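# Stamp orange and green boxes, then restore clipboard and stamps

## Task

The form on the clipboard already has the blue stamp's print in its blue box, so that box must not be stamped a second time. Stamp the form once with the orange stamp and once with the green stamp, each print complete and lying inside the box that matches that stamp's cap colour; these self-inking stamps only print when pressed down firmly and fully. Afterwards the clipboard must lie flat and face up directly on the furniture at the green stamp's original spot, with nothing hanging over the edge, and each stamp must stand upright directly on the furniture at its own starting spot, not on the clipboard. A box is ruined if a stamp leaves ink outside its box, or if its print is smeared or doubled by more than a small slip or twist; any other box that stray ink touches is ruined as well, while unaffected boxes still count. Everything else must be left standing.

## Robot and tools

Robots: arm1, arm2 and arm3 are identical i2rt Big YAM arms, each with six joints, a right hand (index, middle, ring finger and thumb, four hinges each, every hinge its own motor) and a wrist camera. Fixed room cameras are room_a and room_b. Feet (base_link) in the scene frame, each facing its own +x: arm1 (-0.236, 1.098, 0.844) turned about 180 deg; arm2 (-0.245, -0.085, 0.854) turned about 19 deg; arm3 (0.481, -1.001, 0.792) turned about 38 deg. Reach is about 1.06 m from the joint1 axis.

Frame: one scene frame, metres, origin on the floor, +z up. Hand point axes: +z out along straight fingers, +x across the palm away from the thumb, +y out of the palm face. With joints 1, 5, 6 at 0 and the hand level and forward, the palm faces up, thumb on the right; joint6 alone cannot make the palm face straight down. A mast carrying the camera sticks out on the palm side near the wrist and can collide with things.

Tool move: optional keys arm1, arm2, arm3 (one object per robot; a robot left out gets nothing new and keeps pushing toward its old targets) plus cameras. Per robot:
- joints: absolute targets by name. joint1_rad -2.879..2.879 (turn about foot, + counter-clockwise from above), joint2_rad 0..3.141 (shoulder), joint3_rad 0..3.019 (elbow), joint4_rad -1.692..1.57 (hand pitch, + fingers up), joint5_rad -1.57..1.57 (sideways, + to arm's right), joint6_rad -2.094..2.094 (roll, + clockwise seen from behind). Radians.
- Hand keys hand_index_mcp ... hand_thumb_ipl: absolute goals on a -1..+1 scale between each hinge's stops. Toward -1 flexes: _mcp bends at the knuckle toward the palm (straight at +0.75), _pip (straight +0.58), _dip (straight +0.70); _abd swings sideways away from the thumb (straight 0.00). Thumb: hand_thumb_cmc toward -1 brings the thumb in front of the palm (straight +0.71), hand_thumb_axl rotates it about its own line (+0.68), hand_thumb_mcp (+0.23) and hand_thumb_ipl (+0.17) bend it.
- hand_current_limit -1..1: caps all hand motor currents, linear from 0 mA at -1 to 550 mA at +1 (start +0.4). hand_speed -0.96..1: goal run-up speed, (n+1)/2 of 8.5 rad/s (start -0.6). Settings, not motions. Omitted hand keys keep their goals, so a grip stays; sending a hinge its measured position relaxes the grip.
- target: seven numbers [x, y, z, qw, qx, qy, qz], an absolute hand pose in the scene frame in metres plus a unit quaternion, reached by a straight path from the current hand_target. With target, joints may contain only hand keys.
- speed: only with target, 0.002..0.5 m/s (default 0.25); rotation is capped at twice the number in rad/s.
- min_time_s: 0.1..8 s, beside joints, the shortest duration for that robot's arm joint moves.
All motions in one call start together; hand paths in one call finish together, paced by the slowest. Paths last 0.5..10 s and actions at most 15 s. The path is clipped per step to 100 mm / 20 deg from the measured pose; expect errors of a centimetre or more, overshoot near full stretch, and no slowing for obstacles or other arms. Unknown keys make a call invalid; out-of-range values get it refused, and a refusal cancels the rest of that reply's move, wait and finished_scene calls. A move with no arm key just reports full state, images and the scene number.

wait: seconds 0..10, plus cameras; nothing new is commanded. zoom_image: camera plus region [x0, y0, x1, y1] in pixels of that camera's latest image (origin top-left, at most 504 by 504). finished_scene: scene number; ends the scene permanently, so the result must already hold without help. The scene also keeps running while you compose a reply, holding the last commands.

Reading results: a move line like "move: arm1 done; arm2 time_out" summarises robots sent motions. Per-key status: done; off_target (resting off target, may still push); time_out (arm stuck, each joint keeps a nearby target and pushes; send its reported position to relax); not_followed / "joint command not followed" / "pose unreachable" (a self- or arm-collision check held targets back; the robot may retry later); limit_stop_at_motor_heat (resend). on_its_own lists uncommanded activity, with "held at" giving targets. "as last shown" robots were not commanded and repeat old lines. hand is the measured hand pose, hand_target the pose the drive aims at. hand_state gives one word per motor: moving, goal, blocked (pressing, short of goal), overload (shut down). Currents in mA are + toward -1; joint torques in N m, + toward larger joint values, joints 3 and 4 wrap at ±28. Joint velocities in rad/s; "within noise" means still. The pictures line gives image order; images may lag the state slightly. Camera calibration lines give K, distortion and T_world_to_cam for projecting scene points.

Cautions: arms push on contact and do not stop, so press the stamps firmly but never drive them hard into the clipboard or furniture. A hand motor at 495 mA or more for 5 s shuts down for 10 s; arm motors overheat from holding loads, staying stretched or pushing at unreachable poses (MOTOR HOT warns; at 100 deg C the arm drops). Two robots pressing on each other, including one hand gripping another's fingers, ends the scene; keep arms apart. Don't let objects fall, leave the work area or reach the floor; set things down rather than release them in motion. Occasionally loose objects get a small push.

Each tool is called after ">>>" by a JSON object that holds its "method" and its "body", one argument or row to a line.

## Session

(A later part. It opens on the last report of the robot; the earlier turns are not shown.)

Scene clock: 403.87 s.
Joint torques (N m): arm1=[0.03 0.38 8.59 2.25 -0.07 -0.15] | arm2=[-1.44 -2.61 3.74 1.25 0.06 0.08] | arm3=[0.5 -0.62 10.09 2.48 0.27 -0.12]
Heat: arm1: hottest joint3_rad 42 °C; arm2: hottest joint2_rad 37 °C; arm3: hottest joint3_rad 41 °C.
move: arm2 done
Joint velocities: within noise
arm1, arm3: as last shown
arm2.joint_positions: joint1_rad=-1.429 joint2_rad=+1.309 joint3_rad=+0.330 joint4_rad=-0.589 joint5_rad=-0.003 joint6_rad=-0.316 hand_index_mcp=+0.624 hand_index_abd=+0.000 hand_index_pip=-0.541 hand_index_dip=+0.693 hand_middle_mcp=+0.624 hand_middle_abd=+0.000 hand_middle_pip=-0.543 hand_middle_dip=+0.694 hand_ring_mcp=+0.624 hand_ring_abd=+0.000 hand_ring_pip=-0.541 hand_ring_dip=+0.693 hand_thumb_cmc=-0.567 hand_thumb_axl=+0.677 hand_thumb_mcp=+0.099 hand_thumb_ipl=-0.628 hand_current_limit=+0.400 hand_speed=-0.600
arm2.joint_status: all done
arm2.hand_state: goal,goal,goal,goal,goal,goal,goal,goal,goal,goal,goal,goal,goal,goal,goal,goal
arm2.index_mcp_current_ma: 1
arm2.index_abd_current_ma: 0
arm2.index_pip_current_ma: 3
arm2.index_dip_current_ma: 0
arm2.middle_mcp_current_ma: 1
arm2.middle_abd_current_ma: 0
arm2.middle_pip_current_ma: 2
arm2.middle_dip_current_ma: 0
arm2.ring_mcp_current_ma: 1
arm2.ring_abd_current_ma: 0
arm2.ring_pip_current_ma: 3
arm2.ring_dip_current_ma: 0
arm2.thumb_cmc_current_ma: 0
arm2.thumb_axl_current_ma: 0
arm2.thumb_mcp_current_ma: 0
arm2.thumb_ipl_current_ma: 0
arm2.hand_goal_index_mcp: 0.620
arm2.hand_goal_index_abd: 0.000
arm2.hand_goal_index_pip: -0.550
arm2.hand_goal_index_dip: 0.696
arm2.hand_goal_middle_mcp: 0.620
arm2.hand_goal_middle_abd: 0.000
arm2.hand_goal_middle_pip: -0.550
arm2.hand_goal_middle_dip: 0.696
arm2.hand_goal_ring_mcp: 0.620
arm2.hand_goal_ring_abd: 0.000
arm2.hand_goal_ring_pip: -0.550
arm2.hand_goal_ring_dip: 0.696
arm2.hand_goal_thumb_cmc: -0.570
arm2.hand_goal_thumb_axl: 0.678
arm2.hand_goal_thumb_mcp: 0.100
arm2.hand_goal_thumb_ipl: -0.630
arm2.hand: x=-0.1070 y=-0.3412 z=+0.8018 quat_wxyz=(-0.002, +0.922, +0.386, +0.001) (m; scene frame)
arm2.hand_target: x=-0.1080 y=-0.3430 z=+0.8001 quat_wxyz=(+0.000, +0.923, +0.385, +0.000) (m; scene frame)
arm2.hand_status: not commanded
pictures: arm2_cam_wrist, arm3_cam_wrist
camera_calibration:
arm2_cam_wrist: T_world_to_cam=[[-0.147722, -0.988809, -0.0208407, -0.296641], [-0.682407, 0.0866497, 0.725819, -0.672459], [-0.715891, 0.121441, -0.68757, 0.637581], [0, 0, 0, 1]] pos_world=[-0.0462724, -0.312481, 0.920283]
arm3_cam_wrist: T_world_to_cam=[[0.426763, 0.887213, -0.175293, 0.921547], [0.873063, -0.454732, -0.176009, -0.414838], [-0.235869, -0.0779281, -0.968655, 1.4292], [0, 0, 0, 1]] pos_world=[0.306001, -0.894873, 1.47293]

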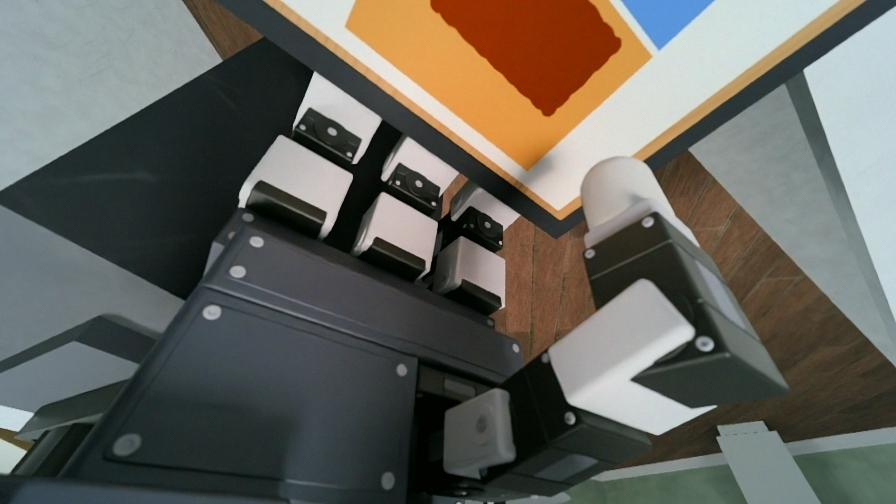

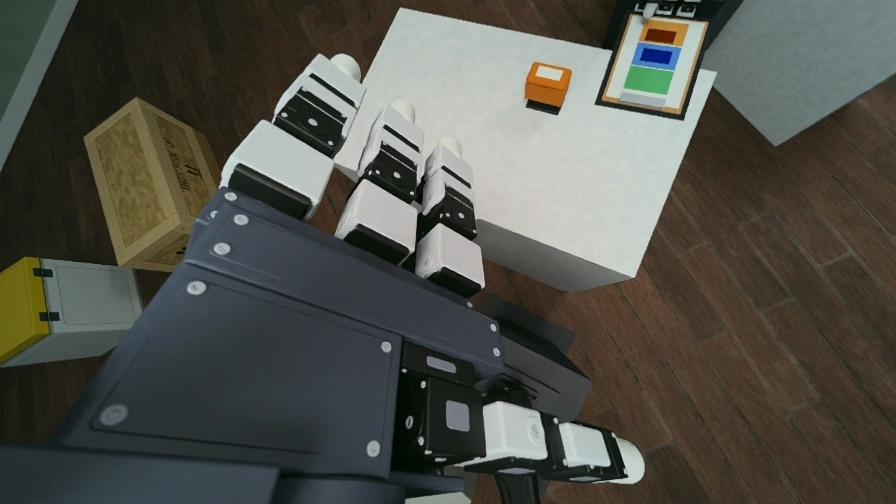

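>>> {"method": "move", "body": {
  "arm2": {"joints": {"hand_speed": -0.8, "hand_index_pip": -0.59, "hand_middle_pip": -0.59, "hand_ring_pip": -0.59, "hand_index_mcp": 0.56, "hand_middle_mcp": 0.56, "hand_ring_mcp": 0.56, "hand_thumb_mcp": -0.3, "hand_thumb_ipl": -0.3}}
}}

>>> {"method": "move", "body": {
  "arm2": {"joints": {"hand_index_mcp": 0.53, "hand_middle_mcp": 0.53, "hand_ring_mcp": 0.53, "hand_thumb_mcp": -0.4, "hand_thumb_ipl": -0.29}},
  "cameras": ["arm2_cam_wrist", "arm3_cam_wrist"]
}}

>>> {"method": "zoom_image", "body": {
  "camera": "arm3_cam_wrist",
  "region": [560, 0, 760, 160]
}}

Scene clock: 411.40 s.
Joint torques (N m): arm1=[0.03 0.21 8.57 2.22 -0.07 -0.15] | arm2=[-1.55 -2.55 3.71 1.26 0.05 0.07] | arm3=[1.55 -0.44 10.1 2.35 0.24 -0.09]
Heat: arm1: hottest joint3_rad 42 °C; arm2: hottest joint2_rad 37 °C; arm3: hottest joint3_rad 41 °C.
move: arm2 done
Joint velocities: within noise
arm1, arm3: as last shown
arm2.joint_positions: joint1_rad=-1.429 joint2_rad=+1.309 joint3_rad=+0.330 joint4_rad=-0.589 joint5_rad=-0.003 joint6_rad=-0.316 hand_index_mcp=+0.569 hand_index_abd=+0.000 hand_index_pip=-0.581 hand_index_dip=+0.693 hand_middle_mcp=+0.569 hand_middle_abd=+0.000 hand_middle_pip=-0.583 hand_middle_dip=+0.694 hand_ring_mcp=+0.569 hand_ring_abd=+0.000 hand_ring_pip=-0.581 hand_ring_dip=+0.693 hand_thumb_cmc=-0.567 hand_thumb_axl=+0.677 hand_thumb_mcp=-0.300 hand_thumb_ipl=-0.302 hand_current_limit=+0.400 hand_speed=-0.800
arm2.joint_status: all done
arm2.hand_state: goal,goal,goal,goal,goal,goal,goal,goal,goal,goal,goal,goal,goal,goal,goal,goal
arm2.index_mcp_current_ma: 4
arm2.index_abd_current_ma: 0
arm2.index_pip_current_ma: 3
arm2.index_dip_current_ma: 0
arm2.middle_mcp_current_ma: 4
arm2.middle_abd_current_ma: 0
arm2.middle_pip_current_ma: 2
arm2.middle_dip_current_ma: 0
arm2.ring_mcp_current_ma: 4
arm2.ring_abd_current_ma: 0
arm2.ring_pip_current_ma: 3
arm2.ring_dip_current_ma: 0
arm2.thumb_cmc_current_ma: 0
arm2.thumb_axl_current_ma: 0
arm2.thumb_mcp_current_ma: 0
arm2.thumb_ipl_current_ma: -1
arm2.hand_goal_index_mcp: 0.560
arm2.hand_goal_index_abd: 0.000
arm2.hand_goal_index_pip: -0.590
arm2.hand_goal_index_dip: 0.696
arm2.hand_goal_middle_mcp: 0.560
arm2.hand_goal_middle_abd: 0.000
arm2.hand_goal_middle_pip: -0.590
arm2.hand_goal_middle_dip: 0.696
arm2.hand_goal_ring_mcp: 0.560
arm2.hand_goal_ring_abd: 0.000
arm2.hand_goal_ring_pip: -0.590
arm2.hand_goal_ring_dip: 0.696
arm2.hand_goal_thumb_cmc: -0.570
arm2.hand_goal_thumb_axl: 0.678
arm2.hand_goal_thumb_mcp: -0.300
arm2.hand_goal_thumb_ipl: -0.300
arm2.hand: x=-0.1070 y=-0.3412 z=+0.8018 quat_wxyz=(-0.002, +0.922, +0.386, +0.001) (m; scene frame)
arm2.hand_target: x=-0.1080 y=-0.3430 z=+0.8001 quat_wxyz=(+0.000, +0.923, +0.385, +0.000) (m; scene frame)
arm2.hand_status: not commanded
pictures: none

Scene clock: 412.03 s.
Joint torques (N m): arm1=[-0.09 0.32 8.57 2.25 -0.07 -0.16] | arm2=[-1.61 -2.37 3.71 1.25 0.06 0.07] | arm3=[1.38 0.03 9.95 2.37 0.21 -0.17]
Heat: arm1: hottest joint3_rad 42 °C; arm2: hottest joint2_rad 37 °C; arm3: hottest joint3_rad 41 °C.
move: arm2 done
Joint velocities: within noise
arm1, arm3: as last shown
arm2.joint_positions: joint1_rad=-1.429 joint2_rad=+1.309 joint3_rad=+0.330 joint4_rad=-0.589 joint5_rad=-0.003 joint6_rad=-0.316 hand_index_mcp=+0.540 hand_index_abd=+0.000 hand_index_pip=-0.581 hand_index_dip=+0.693 hand_middle_mcp=+0.540 hand_middle_abd=+0.000 hand_middle_pip=-0.583 hand_middle_dip=+0.694 hand_ring_mcp=+0.540 hand_ring_abd=+0.000 hand_ring_pip=-0.581 hand_ring_dip=+0.693 hand_thumb_cmc=-0.567 hand_thumb_axl=+0.677 hand_thumb_mcp=-0.399 hand_thumb_ipl=-0.292 hand_current_limit=+0.400 hand_speed=-0.800
arm2.joint_status: all done
arm2.hand_state: goal,goal,goal,goal,goal,goal,goal,goal,goal,goal,goal,goal,goal,goal,goal,goal
arm2.index_mcp_current_ma: 4
arm2.index_abd_current_ma: 0
arm2.index_pip_current_ma: 3
arm2.index_dip_current_ma: 0
arm2.middle_mcp_current_ma: 4
arm2.middle_abd_current_ma: 0
arm2.middle_pip_current_ma: 2
arm2.middle_dip_current_ma: 0
arm2.ring_mcp_current_ma: 5
arm2.ring_abd_current_ma: 0
arm2.ring_pip_current_ma: 3
arm2.ring_dip_current_ma: 0
arm2.thumb_cmc_current_ma: 0
arm2.thumb_axl_current_ma: 0
arm2.thumb_mcp_current_ma: 0
arm2.thumb_ipl_current_ma: -1
arm2.hand_goal_index_mcp: 0.530
arm2.hand_goal_index_abd: 0.000
arm2.hand_goal_index_pip: -0.590
arm2.hand_goal_index_dip: 0.696
arm2.hand_goal_middle_mcp: 0.530
arm2.hand_goal_middle_abd: 0.000
arm2.hand_goal_middle_pip: -0.590
arm2.hand_goal_middle_dip: 0.696
arm2.hand_goal_ring_mcp: 0.530
arm2.hand_goal_ring_abd: 0.000
arm2.hand_goal_ring_pip: -0.590
arm2.hand_goal_ring_dip: 0.696
arm2.hand_goal_thumb_cmc: -0.570
arm2.hand_goal_thumb_axl: 0.678
arm2.hand_goal_thumb_mcp: -0.400
arm2.hand_goal_thumb_ipl: -0.290
arm2.hand: x=-0.1070 y=-0.3412 z=+0.8018 quat_wxyz=(-0.002, +0.922, +0.386, +0.001) (m; scene frame)
arm2.hand_target: x=-0.1080 y=-0.3430 z=+0.8001 quat_wxyz=(+0.000, +0.923, +0.385, +0.000) (m; scene frame)
arm2.hand_status: not commanded
pictures: arm2_cam_wrist, arm3_cam_wrist
camera_calibration:
arm2_cam_wrist: T_world_to_cam=[[-0.147722, -0.988809, -0.0208407, -0.296641], [-0.682407, 0.0866497, 0.725819, -0.672459], [-0.715891, 0.121441, -0.68757, 0.637581], [0, 0, 0, 1]] pos_world=[-0.0462724, -0.312481, 0.920283]
arm3_cam_wrist: T_world_to_cam=[[0.426763, 0.887213, -0.175293, 0.921547], [0.873063, -0.454732, -0.176009, -0.414838], [-0.235869, -0.0779281, -0.968655, 1.4292], [0, 0, 0, 1]] pos_world=[0.306001, -0.894873, 1.47293]

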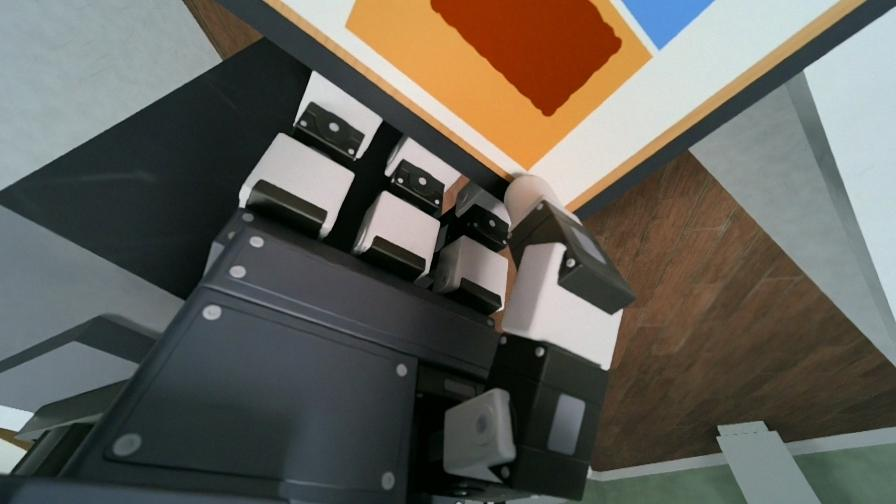

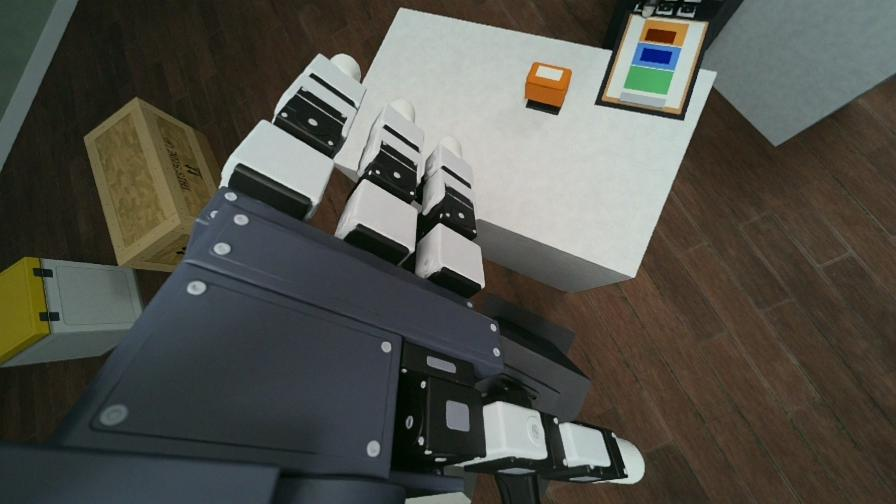

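Scaled by 2.520 from the camera's 896x504 image, which has a finer 1280x720 frame.

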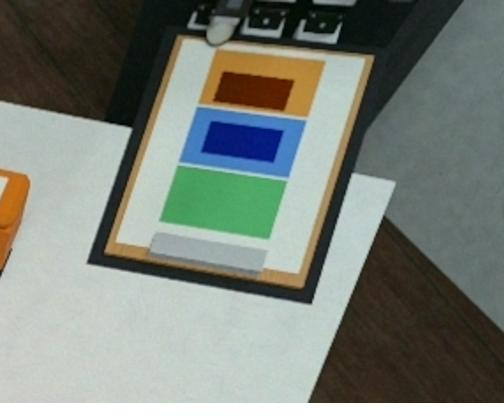

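>>> {"method": "move", "body": {
  "arm2": {"joints": {"hand_index_mcp": 0.49, "hand_middle_mcp": 0.49, "hand_ring_mcp": 0.49, "hand_thumb_mcp": -0.45}}
}}

>>> {"method": "move", "body": {
  "arm2": {"joints": {"hand_index_mcp": 0.45, "hand_middle_mcp": 0.45, "hand_ring_mcp": 0.45, "hand_thumb_mcp": -0.48, "hand_thumb_ipl": -0.33}},
  "cameras": ["arm2_cam_wrist", "arm3_cam_wrist"]
}}

Scene clock: 413.90 s.
Joint torques (N m): arm1=[-0.03 0.26 8.57 2.25 -0.07 -0.16] | arm2=[-1.61 -2.78 3.77 1.22 0.02 0.07] | arm3=[1.08 0.15 10.04 2.35 0.27 -0.12]
Heat: arm1: hottest joint3_rad 42 °C; arm2: hottest joint2_rad 37 °C; arm3: hottest joint3_rad 41 °C.
move: arm2 off_target
Joint velocities: within noise
arm1, arm3: as last shown
arm2.joint_positions: joint1_rad=-1.429 joint2_rad=+1.311 joint3_rad=+0.329 joint4_rad=-0.589 joint5_rad=-0.002 joint6_rad=-0.316 hand_index_mcp=+0.503 hand_index_abd=+0.000 hand_index_pip=-0.581 hand_index_dip=+0.694 hand_middle_mcp=+0.509 hand_middle_abd=+0.000 hand_middle_pip=-0.583 hand_middle_dip=+0.696 hand_ring_mcp=+0.514 hand_ring_abd=+0.000 hand_ring_pip=-0.581 hand_ring_dip=+0.697 hand_thumb_cmc=-0.567 hand_thumb_axl=+0.677 hand_thumb_mcp=-0.449 hand_thumb_ipl=-0.292 hand_current_limit=+0.400 hand_speed=-0.800
arm2.joint_status: hand_ring_mcp off_target (ended at +0.514, target +0.490); the others done
arm2.hand_state: goal,goal,goal,goal,goal,goal,goal,goal,blocked,goal,goal,goal,goal,goal,goal,goal
arm2.index_mcp_current_ma: 8
arm2.index_abd_current_ma: 0
arm2.index_pip_current_ma: 3
arm2.index_dip_current_ma: 0
arm2.middle_mcp_current_ma: 14
arm2.middle_abd_current_ma: 0
arm2.middle_pip_current_ma: 2
arm2.middle_dip_current_ma: 0
arm2.ring_mcp_current_ma: 20
arm2.ring_abd_current_ma: 0
arm2.ring_pip_current_ma: 3
arm2.ring_dip_current_ma: 0
arm2.thumb_cmc_current_ma: 0
arm2.thumb_axl_current_ma: 0
arm2.thumb_mcp_current_ma: 0
arm2.thumb_ipl_current_ma: 0
arm2.hand_goal_index_mcp: 0.490
arm2.hand_goal_index_abd: 0.000
arm2.hand_goal_index_pip: -0.590
arm2.hand_goal_index_dip: 0.696
arm2.hand_goal_middle_mcp: 0.490
arm2.hand_goal_middle_abd: 0.000
arm2.hand_goal_middle_pip: -0.590
arm2.hand_goal_middle_dip: 0.696
arm2.hand_goal_ring_mcp: 0.490
arm2.hand_goal_ring_abd: 0.000
arm2.hand_goal_ring_pip: -0.590
arm2.hand_goal_ring_dip: 0.696
arm2.hand_goal_thumb_cmc: -0.570
arm2.hand_goal_thumb_axl: 0.678
arm2.hand_goal_thumb_mcp: -0.450
arm2.hand_goal_thumb_ipl: -0.290
arm2.hand: x=-0.1076 y=-0.3403 z=+0.8008 quat_wxyz=(-0.004, +0.922, +0.386, +0.001) (m; scene frame)
arm2.hand_target: x=-0.1080 y=-0.3429 z=+0.8001 quat_wxyz=(+0.000, +0.923, +0.385, +0.000) (m; scene frame)
arm2.hand_status: not commanded
pictures: none

Scene clock: 414.40 s.
Joint torques (N m): arm1=[-0.03 0.32 8.58 2.25 -0.07 -0.15] | arm2=[-1.55 -2.78 3.78 1.26 -0.02 0.09] | arm3=[0.56 -0.21 10.06 2.17 0.17 -0.19]
Heat: arm1: hottest joint3_rad 42 °C; arm2: hottest joint2_rad 37 °C; arm3: hottest joint3_rad 41 °C.
move: arm2 off_target
Joint velocities: within noise
arm1: as last shown
arm2.joint_positions: joint1_rad=-1.429 joint2_rad=+1.312 joint3_rad=+0.328 joint4_rad=-0.589 joint5_rad=-0.001 joint6_rad=-0.316 hand_index_mcp=+0.475 hand_index_abd=+0.000 hand_index_pip=-0.581 hand_index_dip=+0.696 hand_middle_mcp=+0.480 hand_middle_abd=+0.000 hand_middle_pip=-0.582 hand_middle_dip=+0.697 hand_ring_mcp=+0.484 hand_ring_abd=+0.000 hand_ring_pip=-0.580 hand_ring_dip=+0.699 hand_thumb_cmc=-0.567 hand_thumb_axl=+0.677 hand_thumb_mcp=-0.472 hand_thumb_ipl=-0.323 hand_current_limit=+0.400 hand_speed=-0.800
arm2.joint_status: hand_index_mcp off_target (ended at +0.475, target +0.450); hand_middle_mcp off_target (ended at +0.480, target +0.450); hand_ring_mcp off_target (ended at +0.484, target +0.450); the others done
arm2.hand_state: blocked,goal,goal,goal,blocked,goal,goal,goal,blocked,goal,goal,goal,goal,goal,goal,goal
arm2.index_mcp_current_ma: 22
arm2.index_abd_current_ma: 0
arm2.index_pip_current_ma: 3
arm2.index_dip_current_ma: 0
arm2.middle_mcp_current_ma: 30
arm2.middle_abd_current_ma: 0
arm2.middle_pip_current_ma: 3
arm2.middle_dip_current_ma: 0
arm2.ring_mcp_current_ma: 36
arm2.ring_abd_current_ma: 0
arm2.ring_pip_current_ma: 4
arm2.ring_dip_current_ma: 0
arm2.thumb_cmc_current_ma: 0
arm2.thumb_axl_current_ma: 0
arm2.thumb_mcp_current_ma: 4
arm2.thumb_ipl_current_ma: 4
arm2.hand_goal_index_mcp: 0.450
arm2.hand_goal_index_abd: 0.000
arm2.hand_goal_index_pip: -0.590
arm2.hand_goal_index_dip: 0.696
arm2.hand_goal_middle_mcp: 0.450
arm2.hand_goal_middle_abd: 0.000
arm2.hand_goal_middle_pip: -0.590
arm2.hand_goal_middle_dip: 0.696
arm2.hand_goal_ring_mcp: 0.450
arm2.hand_goal_ring_abd: 0.000
arm2.hand_goal_ring_pip: -0.590
arm2.hand_goal_ring_dip: 0.696
arm2.hand_goal_thumb_cmc: -0.570
arm2.hand_goal_thumb_axl: 0.678
arm2.hand_goal_thumb_mcp: -0.480
arm2.hand_goal_thumb_ipl: -0.330
arm2.hand: x=-0.1080 y=-0.3399 z=+0.8004 quat_wxyz=(-0.005, +0.922, +0.386, +0.000) (m; scene frame)
arm2.hand_target: x=-0.1080 y=-0.3430 z=+0.8001 quat_wxyz=(+0.000, +0.923, +0.385, +0.000) (m; scene frame)
arm2.hand_status: not commanded
arm3.joint_positions: joint1_rad=+2.290 joint2_rad=+0.632 joint3_rad=+1.361 joint4_rad=-1.266 joint5_rad=+0.116 joint6_rad=+0.997 hand_index_mcp=+0.756 hand_index_abd=+0.000 hand_index_pip=+0.577 hand_index_dip=+0.696 hand_middle_mcp=+0.757 hand_middle_abd=+0.000 hand_middle_pip=+0.577 hand_middle_dip=+0.696 hand_ring_mcp=+0.757 hand_ring_abd=+0.000 hand_ring_pip=+0.577 hand_ring_dip=+0.696 hand_thumb_cmc=+0.716 hand_thumb_axl=+0.677 hand_thumb_mcp=+0.226 hand_thumb_ipl=+0.168 hand_current_limit=+0.400 hand_speed=-0.600
arm3.joint_status: not commanded
arm3.hand_state: goal,goal,goal,goal,goal,goal,goal,goal,goal,goal,goal,goal,goal,goal,goal,goal
arm3.index_mcp_current_ma: 0
arm3.index_abd_current_ma: 0
arm3.index_pip_current_ma: 0
arm3.index_dip_current_ma: 0
arm3.middle_mcp_current_ma: 1
arm3.middle_abd_current_ma: 0
arm3.middle_pip_current_ma: 0
arm3.middle_dip_current_ma: 0
arm3.ring_mcp_current_ma: 1
arm3.ring_abd_current_ma: 0
arm3.ring_pip_current_ma: 0
arm3.ring_dip_current_ma: 0
arm3.thumb_cmc_current_ma: 0
arm3.thumb_axl_current_ma: 0
arm3.thumb_mcp_current_ma: 0
arm3.thumb_ipl_current_ma: 0
arm3.hand_goal_index_mcp: 0.754
arm3.hand_goal_index_abd: 0.000
arm3.hand_goal_index_pip: 0.576
arm3.hand_goal_index_dip: 0.696
arm3.hand_goal_middle_mcp: 0.754
arm3.hand_goal_middle_abd: 0.000
arm3.hand_goal_middle_pip: 0.576
arm3.hand_goal_middle_dip: 0.696
arm3.hand_goal_ring_mcp: 0.754
arm3.hand_goal_ring_abd: 0.000
arm3.hand_goal_ring_pip: 0.576
arm3.hand_goal_ring_dip: 0.696
arm3.hand_goal_thumb_cmc: 0.714
arm3.hand_goal_thumb_axl: 0.678
arm3.hand_goal_thumb_mcp: 0.226
arm3.hand_goal_thumb_ipl: 0.168
arm3.hand: x=+0.2443 y=-0.8522 z=+1.3572 quat_wxyz=(-0.439, -0.142, +0.857, +0.228) (m; scene frame)
arm3.hand_target: x=+0.2459 y=-0.8548 z=+1.3669 quat_wxyz=(-0.449, -0.144, +0.852, +0.230) (m; scene frame)
arm3.hand_status: not commanded
pictures: arm2_cam_wrist, arm3_cam_wrist
camera_calibration:
arm2_cam_wrist: T_world_to_cam=[[-0.147791, -0.98873, -0.023875, -0.293061], [-0.679792, 0.0840192, 0.728577, -0.675093], [-0.71836, 0.123907, -0.684548, 0.633891], [0, 0, 0, 1]] pos_world=[-0.0468725, -0.311581, 0.918789]
arm3_cam_wrist: T_world_to_cam=[[0.426763, 0.887213, -0.175293, 0.921547], [0.873063, -0.454732, -0.176009, -0.414838], [-0.235869, -0.0779281, -0.968655, 1.4292], [0, 0, 0, 1]] pos_world=[0.306001, -0.894873, 1.47293]

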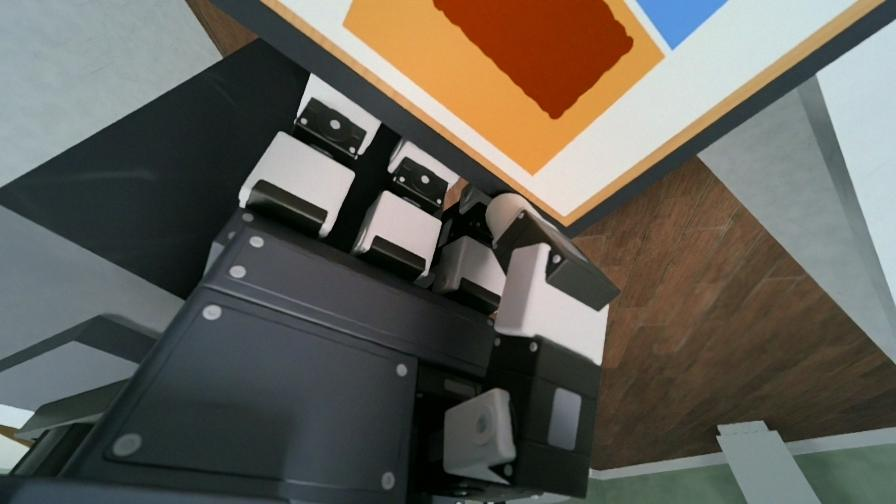

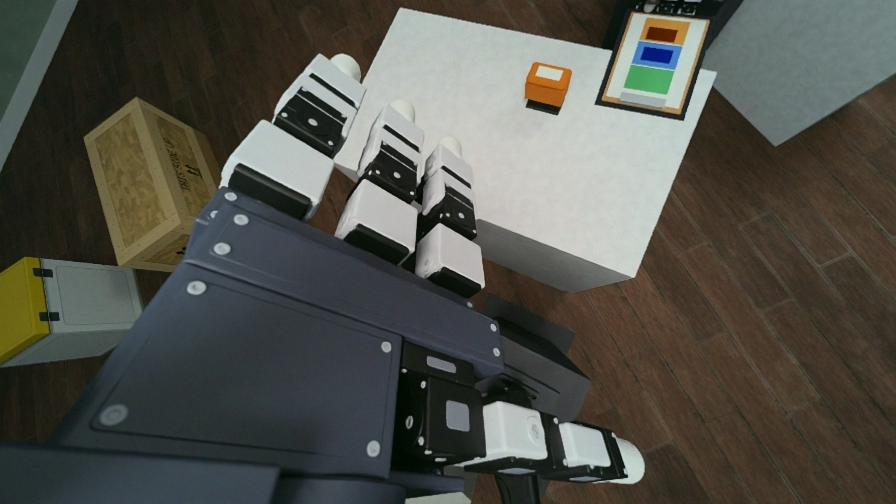

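>>> {"method": "move", "body": {
  "arm2": {"joints": {"hand_index_mcp": 0.58, "hand_middle_mcp": 0.58, "hand_ring_mcp": 0.58, "hand_thumb_mcp": 0.0, "hand_thumb_ipl": -0.45}}
}}

>>> {"method": "move", "body": {
  "arm2": {"target": [-0.107, -0.343, 0.788, 0, 0.9229, 0.3851, 0], "speed": 0.05},
  "cameras": ["arm2_cam_wrist"]
}}

Scene clock: 419.80 s.
Joint torques (N m): arm1=[-0.03 0.38 8.55 2.25 -0.07 -0.16] | arm2=[-1.49 -2.73 3.84 1.2 -0.01 0.07] | arm3=[0.67 0.67 9.8 2.45 0.29 -0.11]
Heat: arm1: hottest joint3_rad 42 °C; arm2: hottest joint2_rad 37 °C; arm3: hottest joint3_rad 41 °C.
move: arm2 done
Joint velocities: within noise
arm1.joint_positions: joint1_rad=-0.443 joint2_rad=+0.603 joint3_rad=+1.383 joint4_rad=-1.250 joint5_rad=-0.063 joint6_rad=+1.016 hand_index_mcp=+0.756 hand_index_abd=+0.001 hand_index_pip=+0.577 hand_index_dip=+0.696 hand_middle_mcp=+0.756 hand_middle_abd=+0.001 hand_middle_pip=+0.577 hand_middle_dip=+0.696 hand_ring_mcp=+0.756 hand_ring_abd=+0.000 hand_ring_pip=+0.577 hand_ring_dip=+0.696 hand_thumb_cmc=+0.715 hand_thumb_axl=+0.677 hand_thumb_mcp=+0.226 hand_thumb_ipl=+0.168 hand_current_limit=+0.400 hand_speed=-0.600
arm1.joint_status: not commanded
arm1.hand_state: goal,goal,goal,goal,goal,goal,goal,goal,goal,goal,goal,goal,goal,goal,goal,goal
arm1.index_mcp_current_ma: 1
arm1.index_abd_current_ma: 0
arm1.index_pip_current_ma: 0
arm1.index_dip_current_ma: 0
arm1.middle_mcp_current_ma: 1
arm1.middle_abd_current_ma: 0
arm1.middle_pip_current_ma: 0
arm1.middle_dip_current_ma: 0
arm1.ring_mcp_current_ma: 1
arm1.ring_abd_current_ma: 0
arm1.ring_pip_current_ma: 0
arm1.ring_dip_current_ma: 0
arm1.thumb_cmc_current_ma: 1
arm1.thumb_axl_current_ma: 0
arm1.thumb_mcp_current_ma: 0
arm1.thumb_ipl_current_ma: 0
arm1.hand_goal_index_mcp: 0.754
arm1.hand_goal_index_abd: 0.000
arm1.hand_goal_index_pip: 0.576
arm1.hand_goal_index_dip: 0.696
arm1.hand_goal_middle_mcp: 0.754
arm1.hand_goal_middle_abd: 0.000
arm1.hand_goal_middle_pip: 0.576
arm1.hand_goal_middle_dip: 0.696
arm1.hand_goal_ring_mcp: 0.754
arm1.hand_goal_ring_abd: 0.000
arm1.hand_goal_ring_pip: 0.576
arm1.hand_goal_ring_dip: 0.696
arm1.hand_goal_thumb_cmc: 0.714
arm1.hand_goal_thumb_axl: 0.678
arm1.hand_goal_thumb_mcp: 0.226
arm1.hand_goal_thumb_ipl: 0.168
arm1.hand: x=-0.4358 y=+1.2748 z=+1.4220 quat_wxyz=(-0.472, -0.064, +0.850, +0.227) (m; scene frame)
arm1.hand_target: x=-0.4310 y=+1.2745 z=+1.4376 quat_wxyz=(-0.484, -0.061, +0.841, +0.236) (m; scene frame)
arm1.hand_status: not commanded
arm2.joint_positions: joint1_rad=-1.429 joint2_rad=+1.312 joint3_rad=+0.328 joint4_rad=-0.588 joint5_rad=-0.001 joint6_rad=-0.316 hand_index_mcp=+0.580 hand_index_abd=+0.000 hand_index_pip=-0.581 hand_index_dip=+0.696 hand_middle_mcp=+0.580 hand_middle_abd=+0.000 hand_middle_pip=-0.583 hand_middle_dip=+0.697 hand_ring_mcp=+0.580 hand_ring_abd=+0.000 hand_ring_pip=-0.581 hand_ring_dip=+0.699 hand_thumb_cmc=-0.567 hand_thumb_axl=+0.677 hand_thumb_mcp=-0.008 hand_thumb_ipl=-0.448 hand_current_limit=+0.400 hand_speed=-0.800
arm2.joint_status: all done
arm2.hand_state: goal,goal,goal,goal,goal,goal,goal,goal,goal,goal,goal,goal,goal,goal,goal,goal
arm2.index_mcp_current_ma: 0
arm2.index_abd_current_ma: 0
arm2.index_pip_current_ma: 3
arm2.index_dip_current_ma: 0
arm2.middle_mcp_current_ma: 0
arm2.middle_abd_current_ma: 0
arm2.middle_pip_current_ma: 3
arm2.middle_dip_current_ma: 0
arm2.ring_mcp_current_ma: 0
arm2.ring_abd_current_ma: 0
arm2.ring_pip_current_ma: 3
arm2.ring_dip_current_ma: 0
arm2.thumb_cmc_current_ma: 0
arm2.thumb_axl_current_ma: 0
arm2.thumb_mcp_current_ma: -4
arm2.thumb_ipl_current_ma: 1
arm2.hand_goal_index_mcp: 0.580
arm2.hand_goal_index_abd: 0.000
arm2.hand_goal_index_pip: -0.590
arm2.hand_goal_index_dip: 0.696
arm2.hand_goal_middle_mcp: 0.580
arm2.hand_goal_middle_abd: 0.000
arm2.hand_goal_middle_pip: -0.590
arm2.hand_goal_middle_dip: 0.696
arm2.hand_goal_ring_mcp: 0.580
arm2.hand_goal_ring_abd: 0.000
arm2.hand_goal_ring_pip: -0.590
arm2.hand_goal_ring_dip: 0.696
arm2.hand_goal_thumb_cmc: -0.570
arm2.hand_goal_thumb_axl: 0.678
arm2.hand_goal_thumb_mcp: 0.000
arm2.hand_goal_thumb_ipl: -0.450
arm2.hand: x=-0.1079 y=-0.3401 z=+0.8005 quat_wxyz=(-0.004, +0.922, +0.386, +0.000) (m; scene frame)
arm2.hand_target: x=-0.1080 y=-0.3430 z=+0.8001 quat_wxyz=(+0.000, +0.923, +0.385, +0.000) (m; scene frame)
arm2.hand_status: not commanded
arm3: as last shown
pictures: none

Scene clock: 420.90 s.
Joint torques (N m): arm1=[0.03 0.32 8.59 2.24 -0.07 -0.16] | arm2=[-1.14 -2.84 3.25 1.25 -0.01 0.12] | arm3=[1.14 0.03 10.11 2.3 0.24 -0.16]
Heat: arm1: hottest joint3_rad 42 °C; arm2: hottest joint2_rad 37 °C; arm3: hottest joint3_rad 41 °C.
move: arm2 done
Joint velocities: within noise
arm1, arm3: as last shown
arm2.joint_positions: joint1_rad=-1.429 joint2_rad=+1.366 joint3_rad=+0.322 joint4_rad=-0.524 joint5_rad=-0.001 joint6_rad=-0.316 hand_index_mcp=+0.580 hand_index_abd=+0.000 hand_index_pip=-0.581 hand_index_dip=+0.696 hand_middle_mcp=+0.580 hand_middle_abd=+0.000 hand_middle_pip=-0.583 hand_middle_dip=+0.697 hand_ring_mcp=+0.581 hand_ring_abd=+0.000 hand_ring_pip=-0.581 hand_ring_dip=+0.699 hand_thumb_cmc=-0.567 hand_thumb_axl=+0.677 hand_thumb_mcp=-0.008 hand_thumb_ipl=-0.448 hand_current_limit=+0.400 hand_speed=-0.800
arm2.joint_status: not commanded
arm2.hand_state: goal,goal,goal,goal,goal,goal,goal,goal,goal,goal,goal,goal,goal,goal,goal,goal
arm2.index_mcp_current_ma: 0
arm2.index_abd_current_ma: 0
arm2.index_pip_current_ma: 3
arm2.index_dip_current_ma: 0
arm2.middle_mcp_current_ma: 0
arm2.middle_abd_current_ma: 0
arm2.middle_pip_current_ma: 2
arm2.middle_dip_current_ma: 0
arm2.ring_mcp_current_ma: 0
arm2.ring_abd_current_ma: 0
arm2.ring_pip_current_ma: 3
arm2.ring_dip_current_ma: 0
arm2.thumb_cmc_current_ma: 0
arm2.thumb_axl_current_ma: 0
arm2.thumb_mcp_current_ma: -4
arm2.thumb_ipl_current_ma: 1
arm2.hand_goal_index_mcp: 0.580
arm2.hand_goal_index_abd: 0.000
arm2.hand_goal_index_pip: -0.590
arm2.hand_goal_index_dip: 0.696
arm2.hand_goal_middle_mcp: 0.580
arm2.hand_goal_middle_abd: 0.000
arm2.hand_goal_middle_pip: -0.590
arm2.hand_goal_middle_dip: 0.696
arm2.hand_goal_ring_mcp: 0.580
arm2.hand_goal_ring_abd: 0.000
arm2.hand_goal_ring_pip: -0.590
arm2.hand_goal_ring_dip: 0.696
arm2.hand_goal_thumb_cmc: -0.570
arm2.hand_goal_thumb_axl: 0.678
arm2.hand_goal_thumb_mcp: 0.000
arm2.hand_goal_thumb_ipl: -0.450
arm2.hand: x=-0.1068 y=-0.3422 z=+0.7899 quat_wxyz=(-0.002, +0.922, +0.386, +0.000) (m; scene frame)
arm2.hand_target: x=-0.1071 y=-0.3429 z=+0.7880 quat_wxyz=(+0.000, +0.923, +0.385, +0.000) (m; scene frame)
arm2.hand_status: done (0.002 m and 0.3 deg from the pose sent, 0.013 m and 0.5 deg at the start)
pictures: arm2_cam_wrist
camera_calibration:
arm2_cam_wrist: T_world_to_cam=[[-0.147728, -0.988835, -0.0195551, -0.298811], [-0.681561, 0.0874549, 0.726516, -0.663889], [-0.716694, 0.120655, -0.686871, 0.628792], [0, 0, 0, 1]] pos_world=[-0.0459724, -0.313281, 0.908382]

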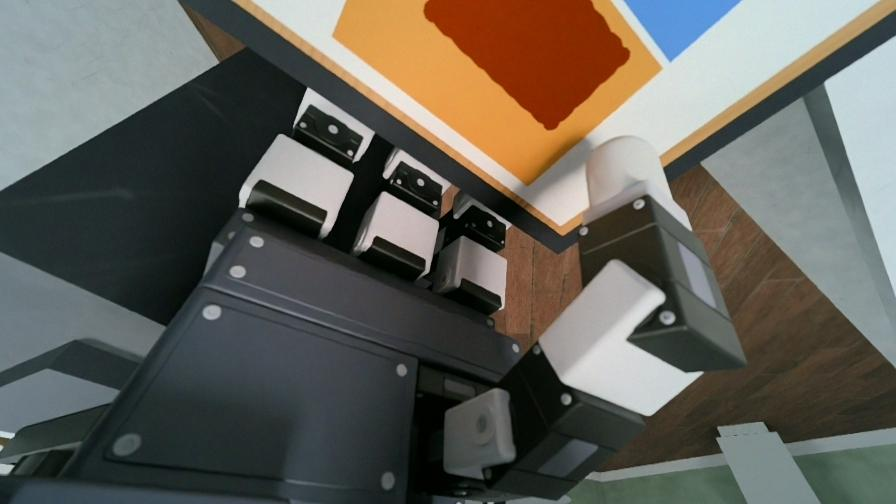

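>>> {"method": "move", "body": {
  "arm2": {"joints": {"hand_index_mcp": 0.48, "hand_middle_mcp": 0.48, "hand_ring_mcp": 0.48, "hand_thumb_mcp": -0.16, "hand_thumb_ipl": -0.48}}
}}

>>> {"method": "move", "body": {
  "arm2": {"joints": {"hand_index_mcp": 0.44, "hand_middle_mcp": 0.44, "hand_ring_mcp": 0.44, "hand_thumb_mcp": -0.22}}
}}

>>> {"method": "move", "body": {
  "arm2": {"joints": {"hand_index_mcp": 0.41, "hand_middle_mcp": 0.41, "hand_ring_mcp": 0.41, "hand_thumb_mcp": -0.28}},
  "cameras": ["arm2_cam_wrist", "arm3_cam_wrist"]
}}

Scene clock: 424.67 s.
Joint torques (N m): arm1=[-0.09 0.26 8.57 2.25 -0.08 -0.16] | arm2=[-1.2 -2.78 3.29 1.24 -0.01 0.12] | arm3=[0.73 -0.15 10 2.35 0.23 -0.14]
Heat: arm1: hottest joint3_rad 42 °C; arm2: hottest joint2_rad 36 °C; arm3: hottest joint3_rad 41 °C.
move: arm2 done
Joint velocities: within noise
arm1, arm3: as last shown
arm2.joint_positions: joint1_rad=-1.429 joint2_rad=+1.366 joint3_rad=+0.322 joint4_rad=-0.524 joint5_rad=-0.001 joint6_rad=-0.316 hand_index_mcp=+0.491 hand_index_abd=+0.000 hand_index_pip=-0.581 hand_index_dip=+0.696 hand_middle_mcp=+0.491 hand_middle_abd=+0.000 hand_middle_pip=-0.583 hand_middle_dip=+0.697 hand_ring_mcp=+0.491 hand_ring_abd=+0.000 hand_ring_pip=-0.581 hand_ring_dip=+0.699 hand_thumb_cmc=-0.567 hand_thumb_axl=+0.677 hand_thumb_mcp=-0.160 hand_thumb_ipl=-0.478 hand_current_limit=+0.400 hand_speed=-0.800
arm2.joint_status: all done
arm2.hand_state: goal,goal,goal,goal,goal,goal,goal,goal,goal,goal,goal,goal,goal,goal,goal,goal
arm2.index_mcp_current_ma: 5
arm2.index_abd_current_ma: 0
arm2.index_pip_current_ma: 3
arm2.index_dip_current_ma: 0
arm2.middle_mcp_current_ma: 5
arm2.middle_abd_current_ma: 0
arm2.middle_pip_current_ma: 2
arm2.middle_dip_current_ma: 0
arm2.ring_mcp_current_ma: 5
arm2.ring_abd_current_ma: 0
arm2.ring_pip_current_ma: 3
arm2.ring_dip_current_ma: 0
arm2.thumb_cmc_current_ma: 0
arm2.thumb_axl_current_ma: 0
arm2.thumb_mcp_current_ma: 0
arm2.thumb_ipl_current_ma: 1
arm2.hand_goal_index_mcp: 0.480
arm2.hand_goal_index_abd: 0.000
arm2.hand_goal_index_pip: -0.590
arm2.hand_goal_index_dip: 0.696
arm2.hand_goal_middle_mcp: 0.480
arm2.hand_goal_middle_abd: 0.000
arm2.hand_goal_middle_pip: -0.590
arm2.hand_goal_middle_dip: 0.696
arm2.hand_goal_ring_mcp: 0.480
arm2.hand_goal_ring_abd: 0.000
arm2.hand_goal_ring_pip: -0.590
arm2.hand_goal_ring_dip: 0.696
arm2.hand_goal_thumb_cmc: -0.570
arm2.hand_goal_thumb_axl: 0.678
arm2.hand_goal_thumb_mcp: -0.160
arm2.hand_goal_thumb_ipl: -0.480
arm2.hand: x=-0.1068 y=-0.3423 z=+0.7900 quat_wxyz=(-0.002, +0.922, +0.386, +0.000) (m; scene frame)
arm2.hand_target: x=-0.1070 y=-0.3430 z=+0.7881 quat_wxyz=(+0.000, +0.923, +0.385, +0.000) (m; scene frame)
arm2.hand_status: not commanded
pictures: none

Scene clock: 425.20 s.
Joint torques (N m): arm1=[-0.03 0.32 8.58 2.26 -0.07 -0.15] | arm2=[-1.26 -2.84 3.3 1.32 -0.01 0.11] | arm3=[0.91 0.38 10.13 2.43 0.25 -0.18]
Heat: arm1: hottest joint3_rad 42 °C; arm2: hottest joint2_rad 36 °C; arm3: hottest joint3_rad 41 °C.
move: arm2 done
Joint velocities: within noise
arm1, arm3: as last shown
arm2.joint_positions: joint1_rad=-1.429 joint2_rad=+1.366 joint3_rad=+0.322 joint4_rad=-0.524 joint5_rad=-0.001 joint6_rad=-0.316 hand_index_mcp=+0.452 hand_index_abd=+0.000 hand_index_pip=-0.582 hand_index_dip=+0.696 hand_middle_mcp=+0.452 hand_middle_abd=+0.000 hand_middle_pip=-0.583 hand_middle_dip=+0.697 hand_ring_mcp=+0.452 hand_ring_abd=+0.000 hand_ring_pip=-0.581 hand_ring_dip=+0.699 hand_thumb_cmc=-0.567 hand_thumb_axl=+0.677 hand_thumb_mcp=-0.220 hand_thumb_ipl=-0.478 hand_current_limit=+0.400 hand_speed=-0.800
arm2.joint_status: all done
arm2.hand_state: goal,goal,goal,goal,goal,goal,goal,goal,goal,goal,goal,goal,goal,goal,goal,goal
arm2.index_mcp_current_ma: 6
arm2.index_abd_current_ma: 0
arm2.index_pip_current_ma: 3
arm2.index_dip_current_ma: 0
arm2.middle_mcp_current_ma: 6
arm2.middle_abd_current_ma: 0
arm2.middle_pip_current_ma: 2
arm2.middle_dip_current_ma: 0
arm2.ring_mcp_current_ma: 6
arm2.ring_abd_current_ma: 0
arm2.ring_pip_current_ma: 3
arm2.ring_dip_current_ma: 0
arm2.thumb_cmc_current_ma: 0
arm2.thumb_axl_current_ma: 0
arm2.thumb_mcp_current_ma: 0
arm2.thumb_ipl_current_ma: 1
arm2.hand_goal_index_mcp: 0.440
arm2.hand_goal_index_abd: 0.000
arm2.hand_goal_index_pip: -0.590
arm2.hand_goal_index_dip: 0.696
arm2.hand_goal_middle_mcp: 0.440
arm2.hand_goal_middle_abd: 0.000
arm2.hand_goal_middle_pip: -0.590
arm2.hand_goal_middle_dip: 0.696
arm2.hand_goal_ring_mcp: 0.440
arm2.hand_goal_ring_abd: 0.000
arm2.hand_goal_ring_pip: -0.590
arm2.hand_goal_ring_dip: 0.696
arm2.hand_goal_thumb_cmc: -0.570
arm2.hand_goal_thumb_axl: 0.678
arm2.hand_goal_thumb_mcp: -0.220
arm2.hand_goal_thumb_ipl: -0.480
arm2.hand: x=-0.1068 y=-0.3423 z=+0.7900 quat_wxyz=(-0.002, +0.922, +0.386, +0.000) (m; scene frame)
arm2.hand_target: x=-0.1070 y=-0.3430 z=+0.7881 quat_wxyz=(+0.000, +0.923, +0.385, +0.000) (m; scene frame)
arm2.hand_status: not commanded
pictures: none

Scene clock: 425.70 s.
Joint torques (N m): arm1=[-0.09 0.32 8.57 2.24 -0.07 -0.15] | arm2=[-1.14 -3.02 3.29 1.25 -0.03 0.11] | arm3=[0.56 0.67 10.1 2.39 0.19 -0.11]
Heat: arm1: hottest joint3_rad 42 °C; arm2: hottest joint2_rad 36 °C; arm3: hottest joint3_rad 41 °C.
move: arm2 off_target
Joint velocities: within noise
arm1, arm3: as last shown
arm2.joint_positions: joint1_rad=-1.429 joint2_rad=+1.366 joint3_rad=+0.322 joint4_rad=-0.524 joint5_rad=-0.001 joint6_rad=-0.316 hand_index_mcp=+0.426 hand_index_abd=+0.000 hand_index_pip=-0.582 hand_index_dip=+0.696 hand_middle_mcp=+0.431 hand_middle_abd=+0.000 hand_middle_pip=-0.583 hand_middle_dip=+0.697 hand_ring_mcp=+0.435 hand_ring_abd=+0.000 hand_ring_pip=-0.581 hand_ring_dip=+0.699 hand_thumb_cmc=-0.568 hand_thumb_axl=+0.677 hand_thumb_mcp=-0.258 hand_thumb_ipl=-0.477 hand_current_limit=+0.400 hand_speed=-0.800
arm2.joint_status: hand_middle_mcp off_target (ended at +0.431, target +0.410); hand_ring_mcp off_target (ended at +0.435, target +0.410); hand_thumb_mcp off_target (ended at -0.258, target -0.280); the others done
arm2.hand_state: goal,goal,goal,goal,blocked,goal,goal,goal,blocked,goal,goal,goal,goal,goal,blocked,goal
arm2.index_mcp_current_ma: 10
arm2.index_abd_current_ma: 0
arm2.index_pip_current_ma: 3
arm2.index_dip_current_ma: 0
arm2.middle_mcp_current_ma: 16
arm2.middle_abd_current_ma: 0
arm2.middle_pip_current_ma: 2
arm2.middle_dip_current_ma: 0
arm2.ring_mcp_current_ma: 21
arm2.ring_abd_current_ma: 0
arm2.ring_pip_current_ma: 3
arm2.ring_dip_current_ma: 0
arm2.thumb_cmc_current_ma: 0
arm2.thumb_axl_current_ma: 0
arm2.thumb_mcp_current_ma: 24
arm2.thumb_ipl_current_ma: 1
arm2.hand_goal_index_mcp: 0.410
arm2.hand_goal_index_abd: 0.000
arm2.hand_goal_index_pip: -0.590
arm2.hand_goal_index_dip: 0.696
arm2.hand_goal_middle_mcp: 0.410
arm2.hand_goal_middle_abd: 0.000
arm2.hand_goal_middle_pip: -0.590
arm2.hand_goal_middle_dip: 0.696
arm2.hand_goal_ring_mcp: 0.410
arm2.hand_goal_ring_abd: 0.000
arm2.hand_goal_ring_pip: -0.590
arm2.hand_goal_ring_dip: 0.696
arm2.hand_goal_thumb_cmc: -0.570
arm2.hand_goal_thumb_axl: 0.678
arm2.hand_goal_thumb_mcp: -0.280
arm2.hand_goal_thumb_ipl: -0.480
arm2.hand: x=-0.1068 y=-0.3421 z=+0.7898 quat_wxyz=(-0.002, +0.922, +0.386, +0.000) (m; scene frame)
arm2.hand_target: x=-0.1070 y=-0.3430 z=+0.7881 quat_wxyz=(+0.000, +0.923, +0.385, +0.000) (m; scene frame)
arm2.hand_status: not commanded
pictures: arm2_cam_wrist, arm3_cam_wrist
camera_calibration:
arm2_cam_wrist: T_world_to_cam=[[-0.147747, -0.988824, -0.0199445, -0.298459], [-0.68143, 0.08716, 0.726675, -0.663974], [-0.716815, 0.120955, -0.686692, 0.628581], [0, 0, 0, 1]] pos_world=[-0.0459724, -0.313281, 0.908182]
arm3_cam_wrist: T_world_to_cam=[[0.426763, 0.887213, -0.175293, 0.921547], [0.873063, -0.454732, -0.176009, -0.414838], [-0.235869, -0.0779281, -0.968655, 1.4292], [0, 0, 0, 1]] pos_world=[0.306001, -0.894873, 1.47293]

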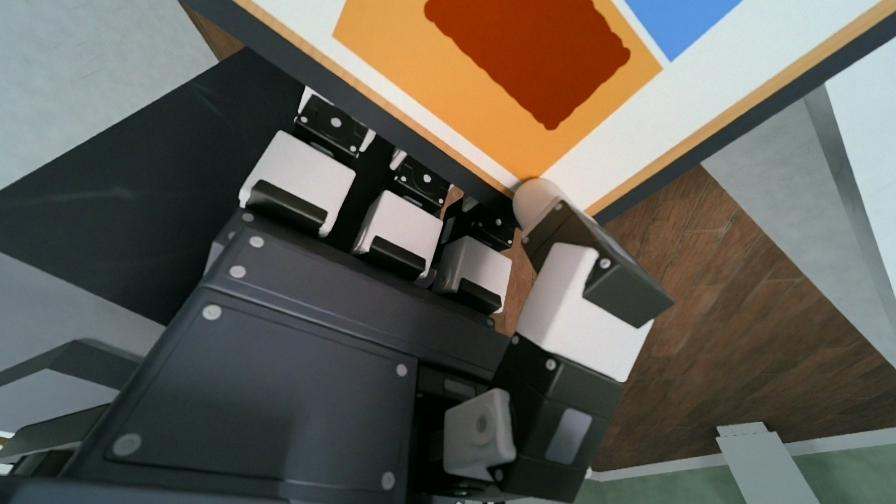

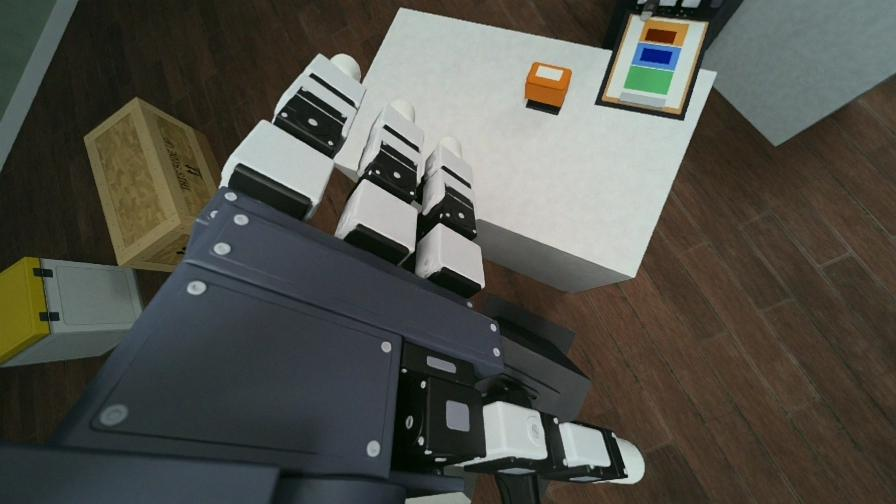

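>>> {"method": "move", "body": {
  "arm2": {"joints": {"hand_current_limit": 0.6, "hand_index_mcp": 0.37, "hand_middle_mcp": 0.37, "hand_ring_mcp": 0.37, "hand_thumb_mcp": -0.38}}
}}

>>> {"method": "move", "body": {
  "arm2": {"joints": {"hand_index_mcp": 0.33, "hand_middle_mcp": 0.33, "hand_ring_mcp": 0.33, "hand_thumb_mcp": -0.46}},
  "cameras": ["arm2_cam_wrist", "arm3_cam_wrist"]
}}

Scene clock: 432.40 s.
Joint torques (N m): arm1=[-0.03 0.32 8.57 2.25 -0.07 -0.16] | arm2=[-1.32 -3.08 3.28 1.26 -0.05 0.11] | arm3=[1.08 0.21 10.03 2.43 0.19 -0.11]
Heat: arm1: hottest joint3_rad 42 °C; arm2: hottest joint2_rad 36 °C; arm3: hottest joint3_rad 41 °C.
move: arm2 off_target
Joint velocities: within noise
arm1, arm3: as last shown
arm2.joint_positions: joint1_rad=-1.429 joint2_rad=+1.369 joint3_rad=+0.321 joint4_rad=-0.524 joint5_rad=+0.000 joint6_rad=-0.316 hand_index_mcp=+0.409 hand_index_abd=+0.000 hand_index_pip=-0.575 hand_index_dip=+0.701 hand_middle_mcp=+0.414 hand_middle_abd=+0.000 hand_middle_pip=-0.577 hand_middle_dip=+0.701 hand_ring_mcp=+0.416 hand_ring_abd=+0.000 hand_ring_pip=-0.574 hand_ring_dip=+0.702 hand_thumb_cmc=-0.568 hand_thumb_axl=+0.677 hand_thumb_mcp=-0.378 hand_thumb_ipl=-0.484 hand_current_limit=+0.600 hand_speed=-0.800
arm2.joint_status: hand_index_mcp off_target (ended at +0.409, target +0.370); hand_middle_mcp off_target (ended at +0.414, target +0.370); hand_ring_mcp off_target (ended at +0.416, target +0.370); the others done
arm2.hand_state: blocked,goal,goal,goal,blocked,goal,goal,goal,blocked,goal,goal,goal,goal,goal,goal,goal
arm2.index_mcp_current_ma: 47
arm2.index_abd_current_ma: 0
arm2.index_pip_current_ma: 8
arm2.index_dip_current_ma: 1
arm2.middle_mcp_current_ma: 57
arm2.middle_abd_current_ma: 0
arm2.middle_pip_current_ma: 7
arm2.middle_dip_current_ma: 1
arm2.ring_mcp_current_ma: 62
arm2.ring_abd_current_ma: 0
arm2.ring_pip_current_ma: 9
arm2.ring_dip_current_ma: 2
arm2.thumb_cmc_current_ma: 0
arm2.thumb_axl_current_ma: 0
arm2.thumb_mcp_current_ma: 0
arm2.thumb_ipl_current_ma: -1
arm2.hand_goal_index_mcp: 0.370
arm2.hand_goal_index_abd: 0.000
arm2.hand_goal_index_pip: -0.590
arm2.hand_goal_index_dip: 0.696
arm2.hand_goal_middle_mcp: 0.370
arm2.hand_goal_middle_abd: 0.000
arm2.hand_goal_middle_pip: -0.590
arm2.hand_goal_middle_dip: 0.696
arm2.hand_goal_ring_mcp: 0.370
arm2.hand_goal_ring_abd: 0.000
arm2.hand_goal_ring_pip: -0.590
arm2.hand_goal_ring_dip: 0.696
arm2.hand_goal_thumb_cmc: -0.570
arm2.hand_goal_thumb_axl: 0.678
arm2.hand_goal_thumb_mcp: -0.380
arm2.hand_goal_thumb_ipl: -0.480
arm2.hand: x=-0.1074 y=-0.3414 z=+0.7889 quat_wxyz=(-0.004, +0.922, +0.386, +0.000) (m; scene frame)
arm2.hand_target: x=-0.1070 y=-0.3429 z=+0.7880 quat_wxyz=(+0.000, +0.923, +0.385, +0.000) (m; scene frame)
arm2.hand_status: not commanded
pictures: none

Scene clock: 433.30 s.
Joint torques (N m): arm1=[0.03 0.26 8.57 2.25 -0.07 -0.15] | arm2=[-1.14 -3.37 3.36 1.26 -0.07 0.13] | arm3=[0.21 -0.15 9.98 2.43 0.17 -0.12]
Heat: arm1: hottest joint3_rad 42 °C; arm2: hottest joint2_rad 36 °C; arm3: hottest joint3_rad 41 °C.
move: arm2 off_target
Joint velocities: within noise
arm1, arm3: as last shown
arm2.joint_positions: joint1_rad=-1.429 joint2_rad=+1.370 joint3_rad=+0.320 joint4_rad=-0.524 joint5_rad=+0.000 joint6_rad=-0.316 hand_index_mcp=+0.379 hand_index_abd=+0.000 hand_index_pip=-0.571 hand_index_dip=+0.703 hand_middle_mcp=+0.376 hand_middle_abd=+0.000 hand_middle_pip=-0.575 hand_middle_dip=+0.701 hand_ring_mcp=+0.369 hand_ring_abd=+0.000 hand_ring_pip=-0.574 hand_ring_dip=+0.702 hand_thumb_cmc=-0.569 hand_thumb_axl=+0.677 hand_thumb_mcp=-0.463 hand_thumb_ipl=-0.485 hand_current_limit=+0.600 hand_speed=-0.800
arm2.joint_status: hand_index_mcp off_target (ended at +0.379, target +0.330); hand_middle_mcp off_target (ended at +0.376, target +0.330); hand_ring_mcp off_target (ended at +0.369, target +0.330); the others done
arm2.hand_state: blocked,goal,goal,goal,blocked,goal,goal,goal,blocked,goal,goal,goal,goal,goal,goal,goal
arm2.index_mcp_current_ma: 68
arm2.index_abd_current_ma: 0
arm2.index_pip_current_ma: 12
arm2.index_dip_current_ma: 2
arm2.middle_mcp_current_ma: 60
arm2.middle_abd_current_ma: 0
arm2.middle_pip_current_ma: 8
arm2.middle_dip_current_ma: 1
arm2.ring_mcp_current_ma: 46
arm2.ring_abd_current_ma: 0
arm2.ring_pip_current_ma: 9
arm2.ring_dip_current_ma: 2
arm2.thumb_cmc_current_ma: 0
arm2.thumb_axl_current_ma: 0
arm2.thumb_mcp_current_ma: -1
arm2.thumb_ipl_current_ma: -2
arm2.hand_goal_index_mcp: 0.330
arm2.hand_goal_index_abd: 0.000
arm2.hand_goal_index_pip: -0.590
arm2.hand_goal_index_dip: 0.696
arm2.hand_goal_middle_mcp: 0.330
arm2.hand_goal_middle_abd: 0.000
arm2.hand_goal_middle_pip: -0.590
arm2.hand_goal_middle_dip: 0.696
arm2.hand_goal_ring_mcp: 0.330
arm2.hand_goal_ring_abd: 0.000
arm2.hand_goal_ring_pip: -0.590
arm2.hand_goal_ring_dip: 0.696
arm2.hand_goal_thumb_cmc: -0.570
arm2.hand_goal_thumb_axl: 0.678
arm2.hand_goal_thumb_mcp: -0.460
arm2.hand_goal_thumb_ipl: -0.480
arm2.hand: x=-0.1079 y=-0.3406 z=+0.7882 quat_wxyz=(-0.005, +0.922, +0.386, -0.001) (m; scene frame)
arm2.hand_target: x=-0.1070 y=-0.3431 z=+0.7881 quat_wxyz=(+0.000, +0.923, +0.385, +0.000) (m; scene frame)
arm2.hand_status: not commanded
pictures: arm2_cam_wrist, arm3_cam_wrist
camera_calibration:
arm2_cam_wrist: T_world_to_cam=[[-0.147827, -0.988731, -0.0236235, -0.294232], [-0.678545, 0.0840152, 0.729738, -0.666866], [-0.71953, 0.123905, -0.683318, 0.624604], [0, 0, 0, 1]] pos_world=[-0.0465725, -0.312281, 0.90649]
arm3_cam_wrist: T_world_to_cam=[[0.426763, 0.887213, -0.175293, 0.921547], [0.873063, -0.454732, -0.176009, -0.414838], [-0.235869, -0.0779281, -0.968655, 1.4292], [0, 0, 0, 1]] pos_world=[0.306001, -0.894873, 1.47293]

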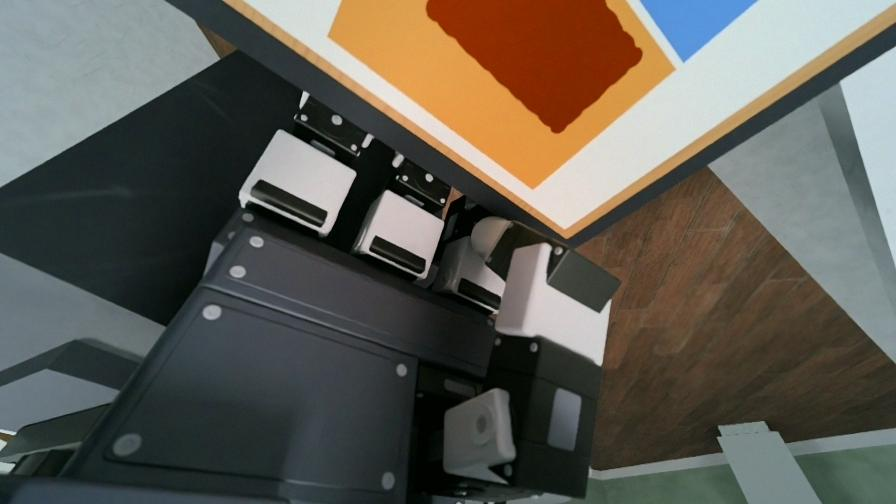

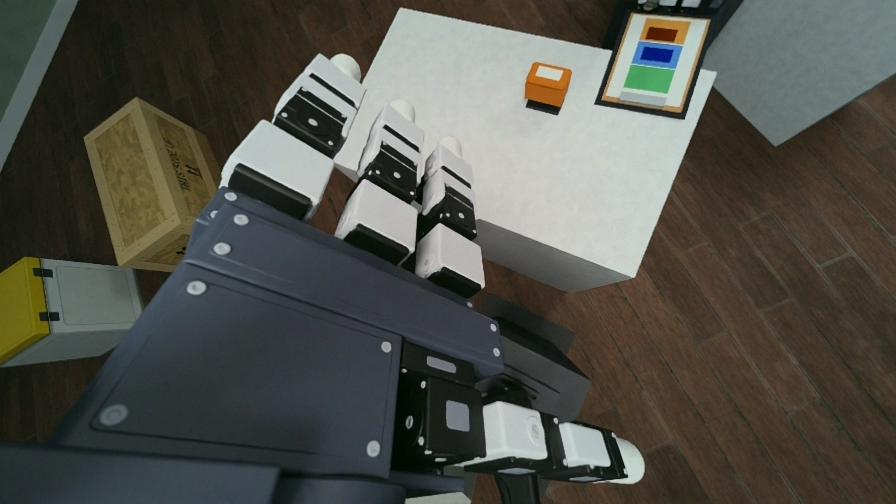

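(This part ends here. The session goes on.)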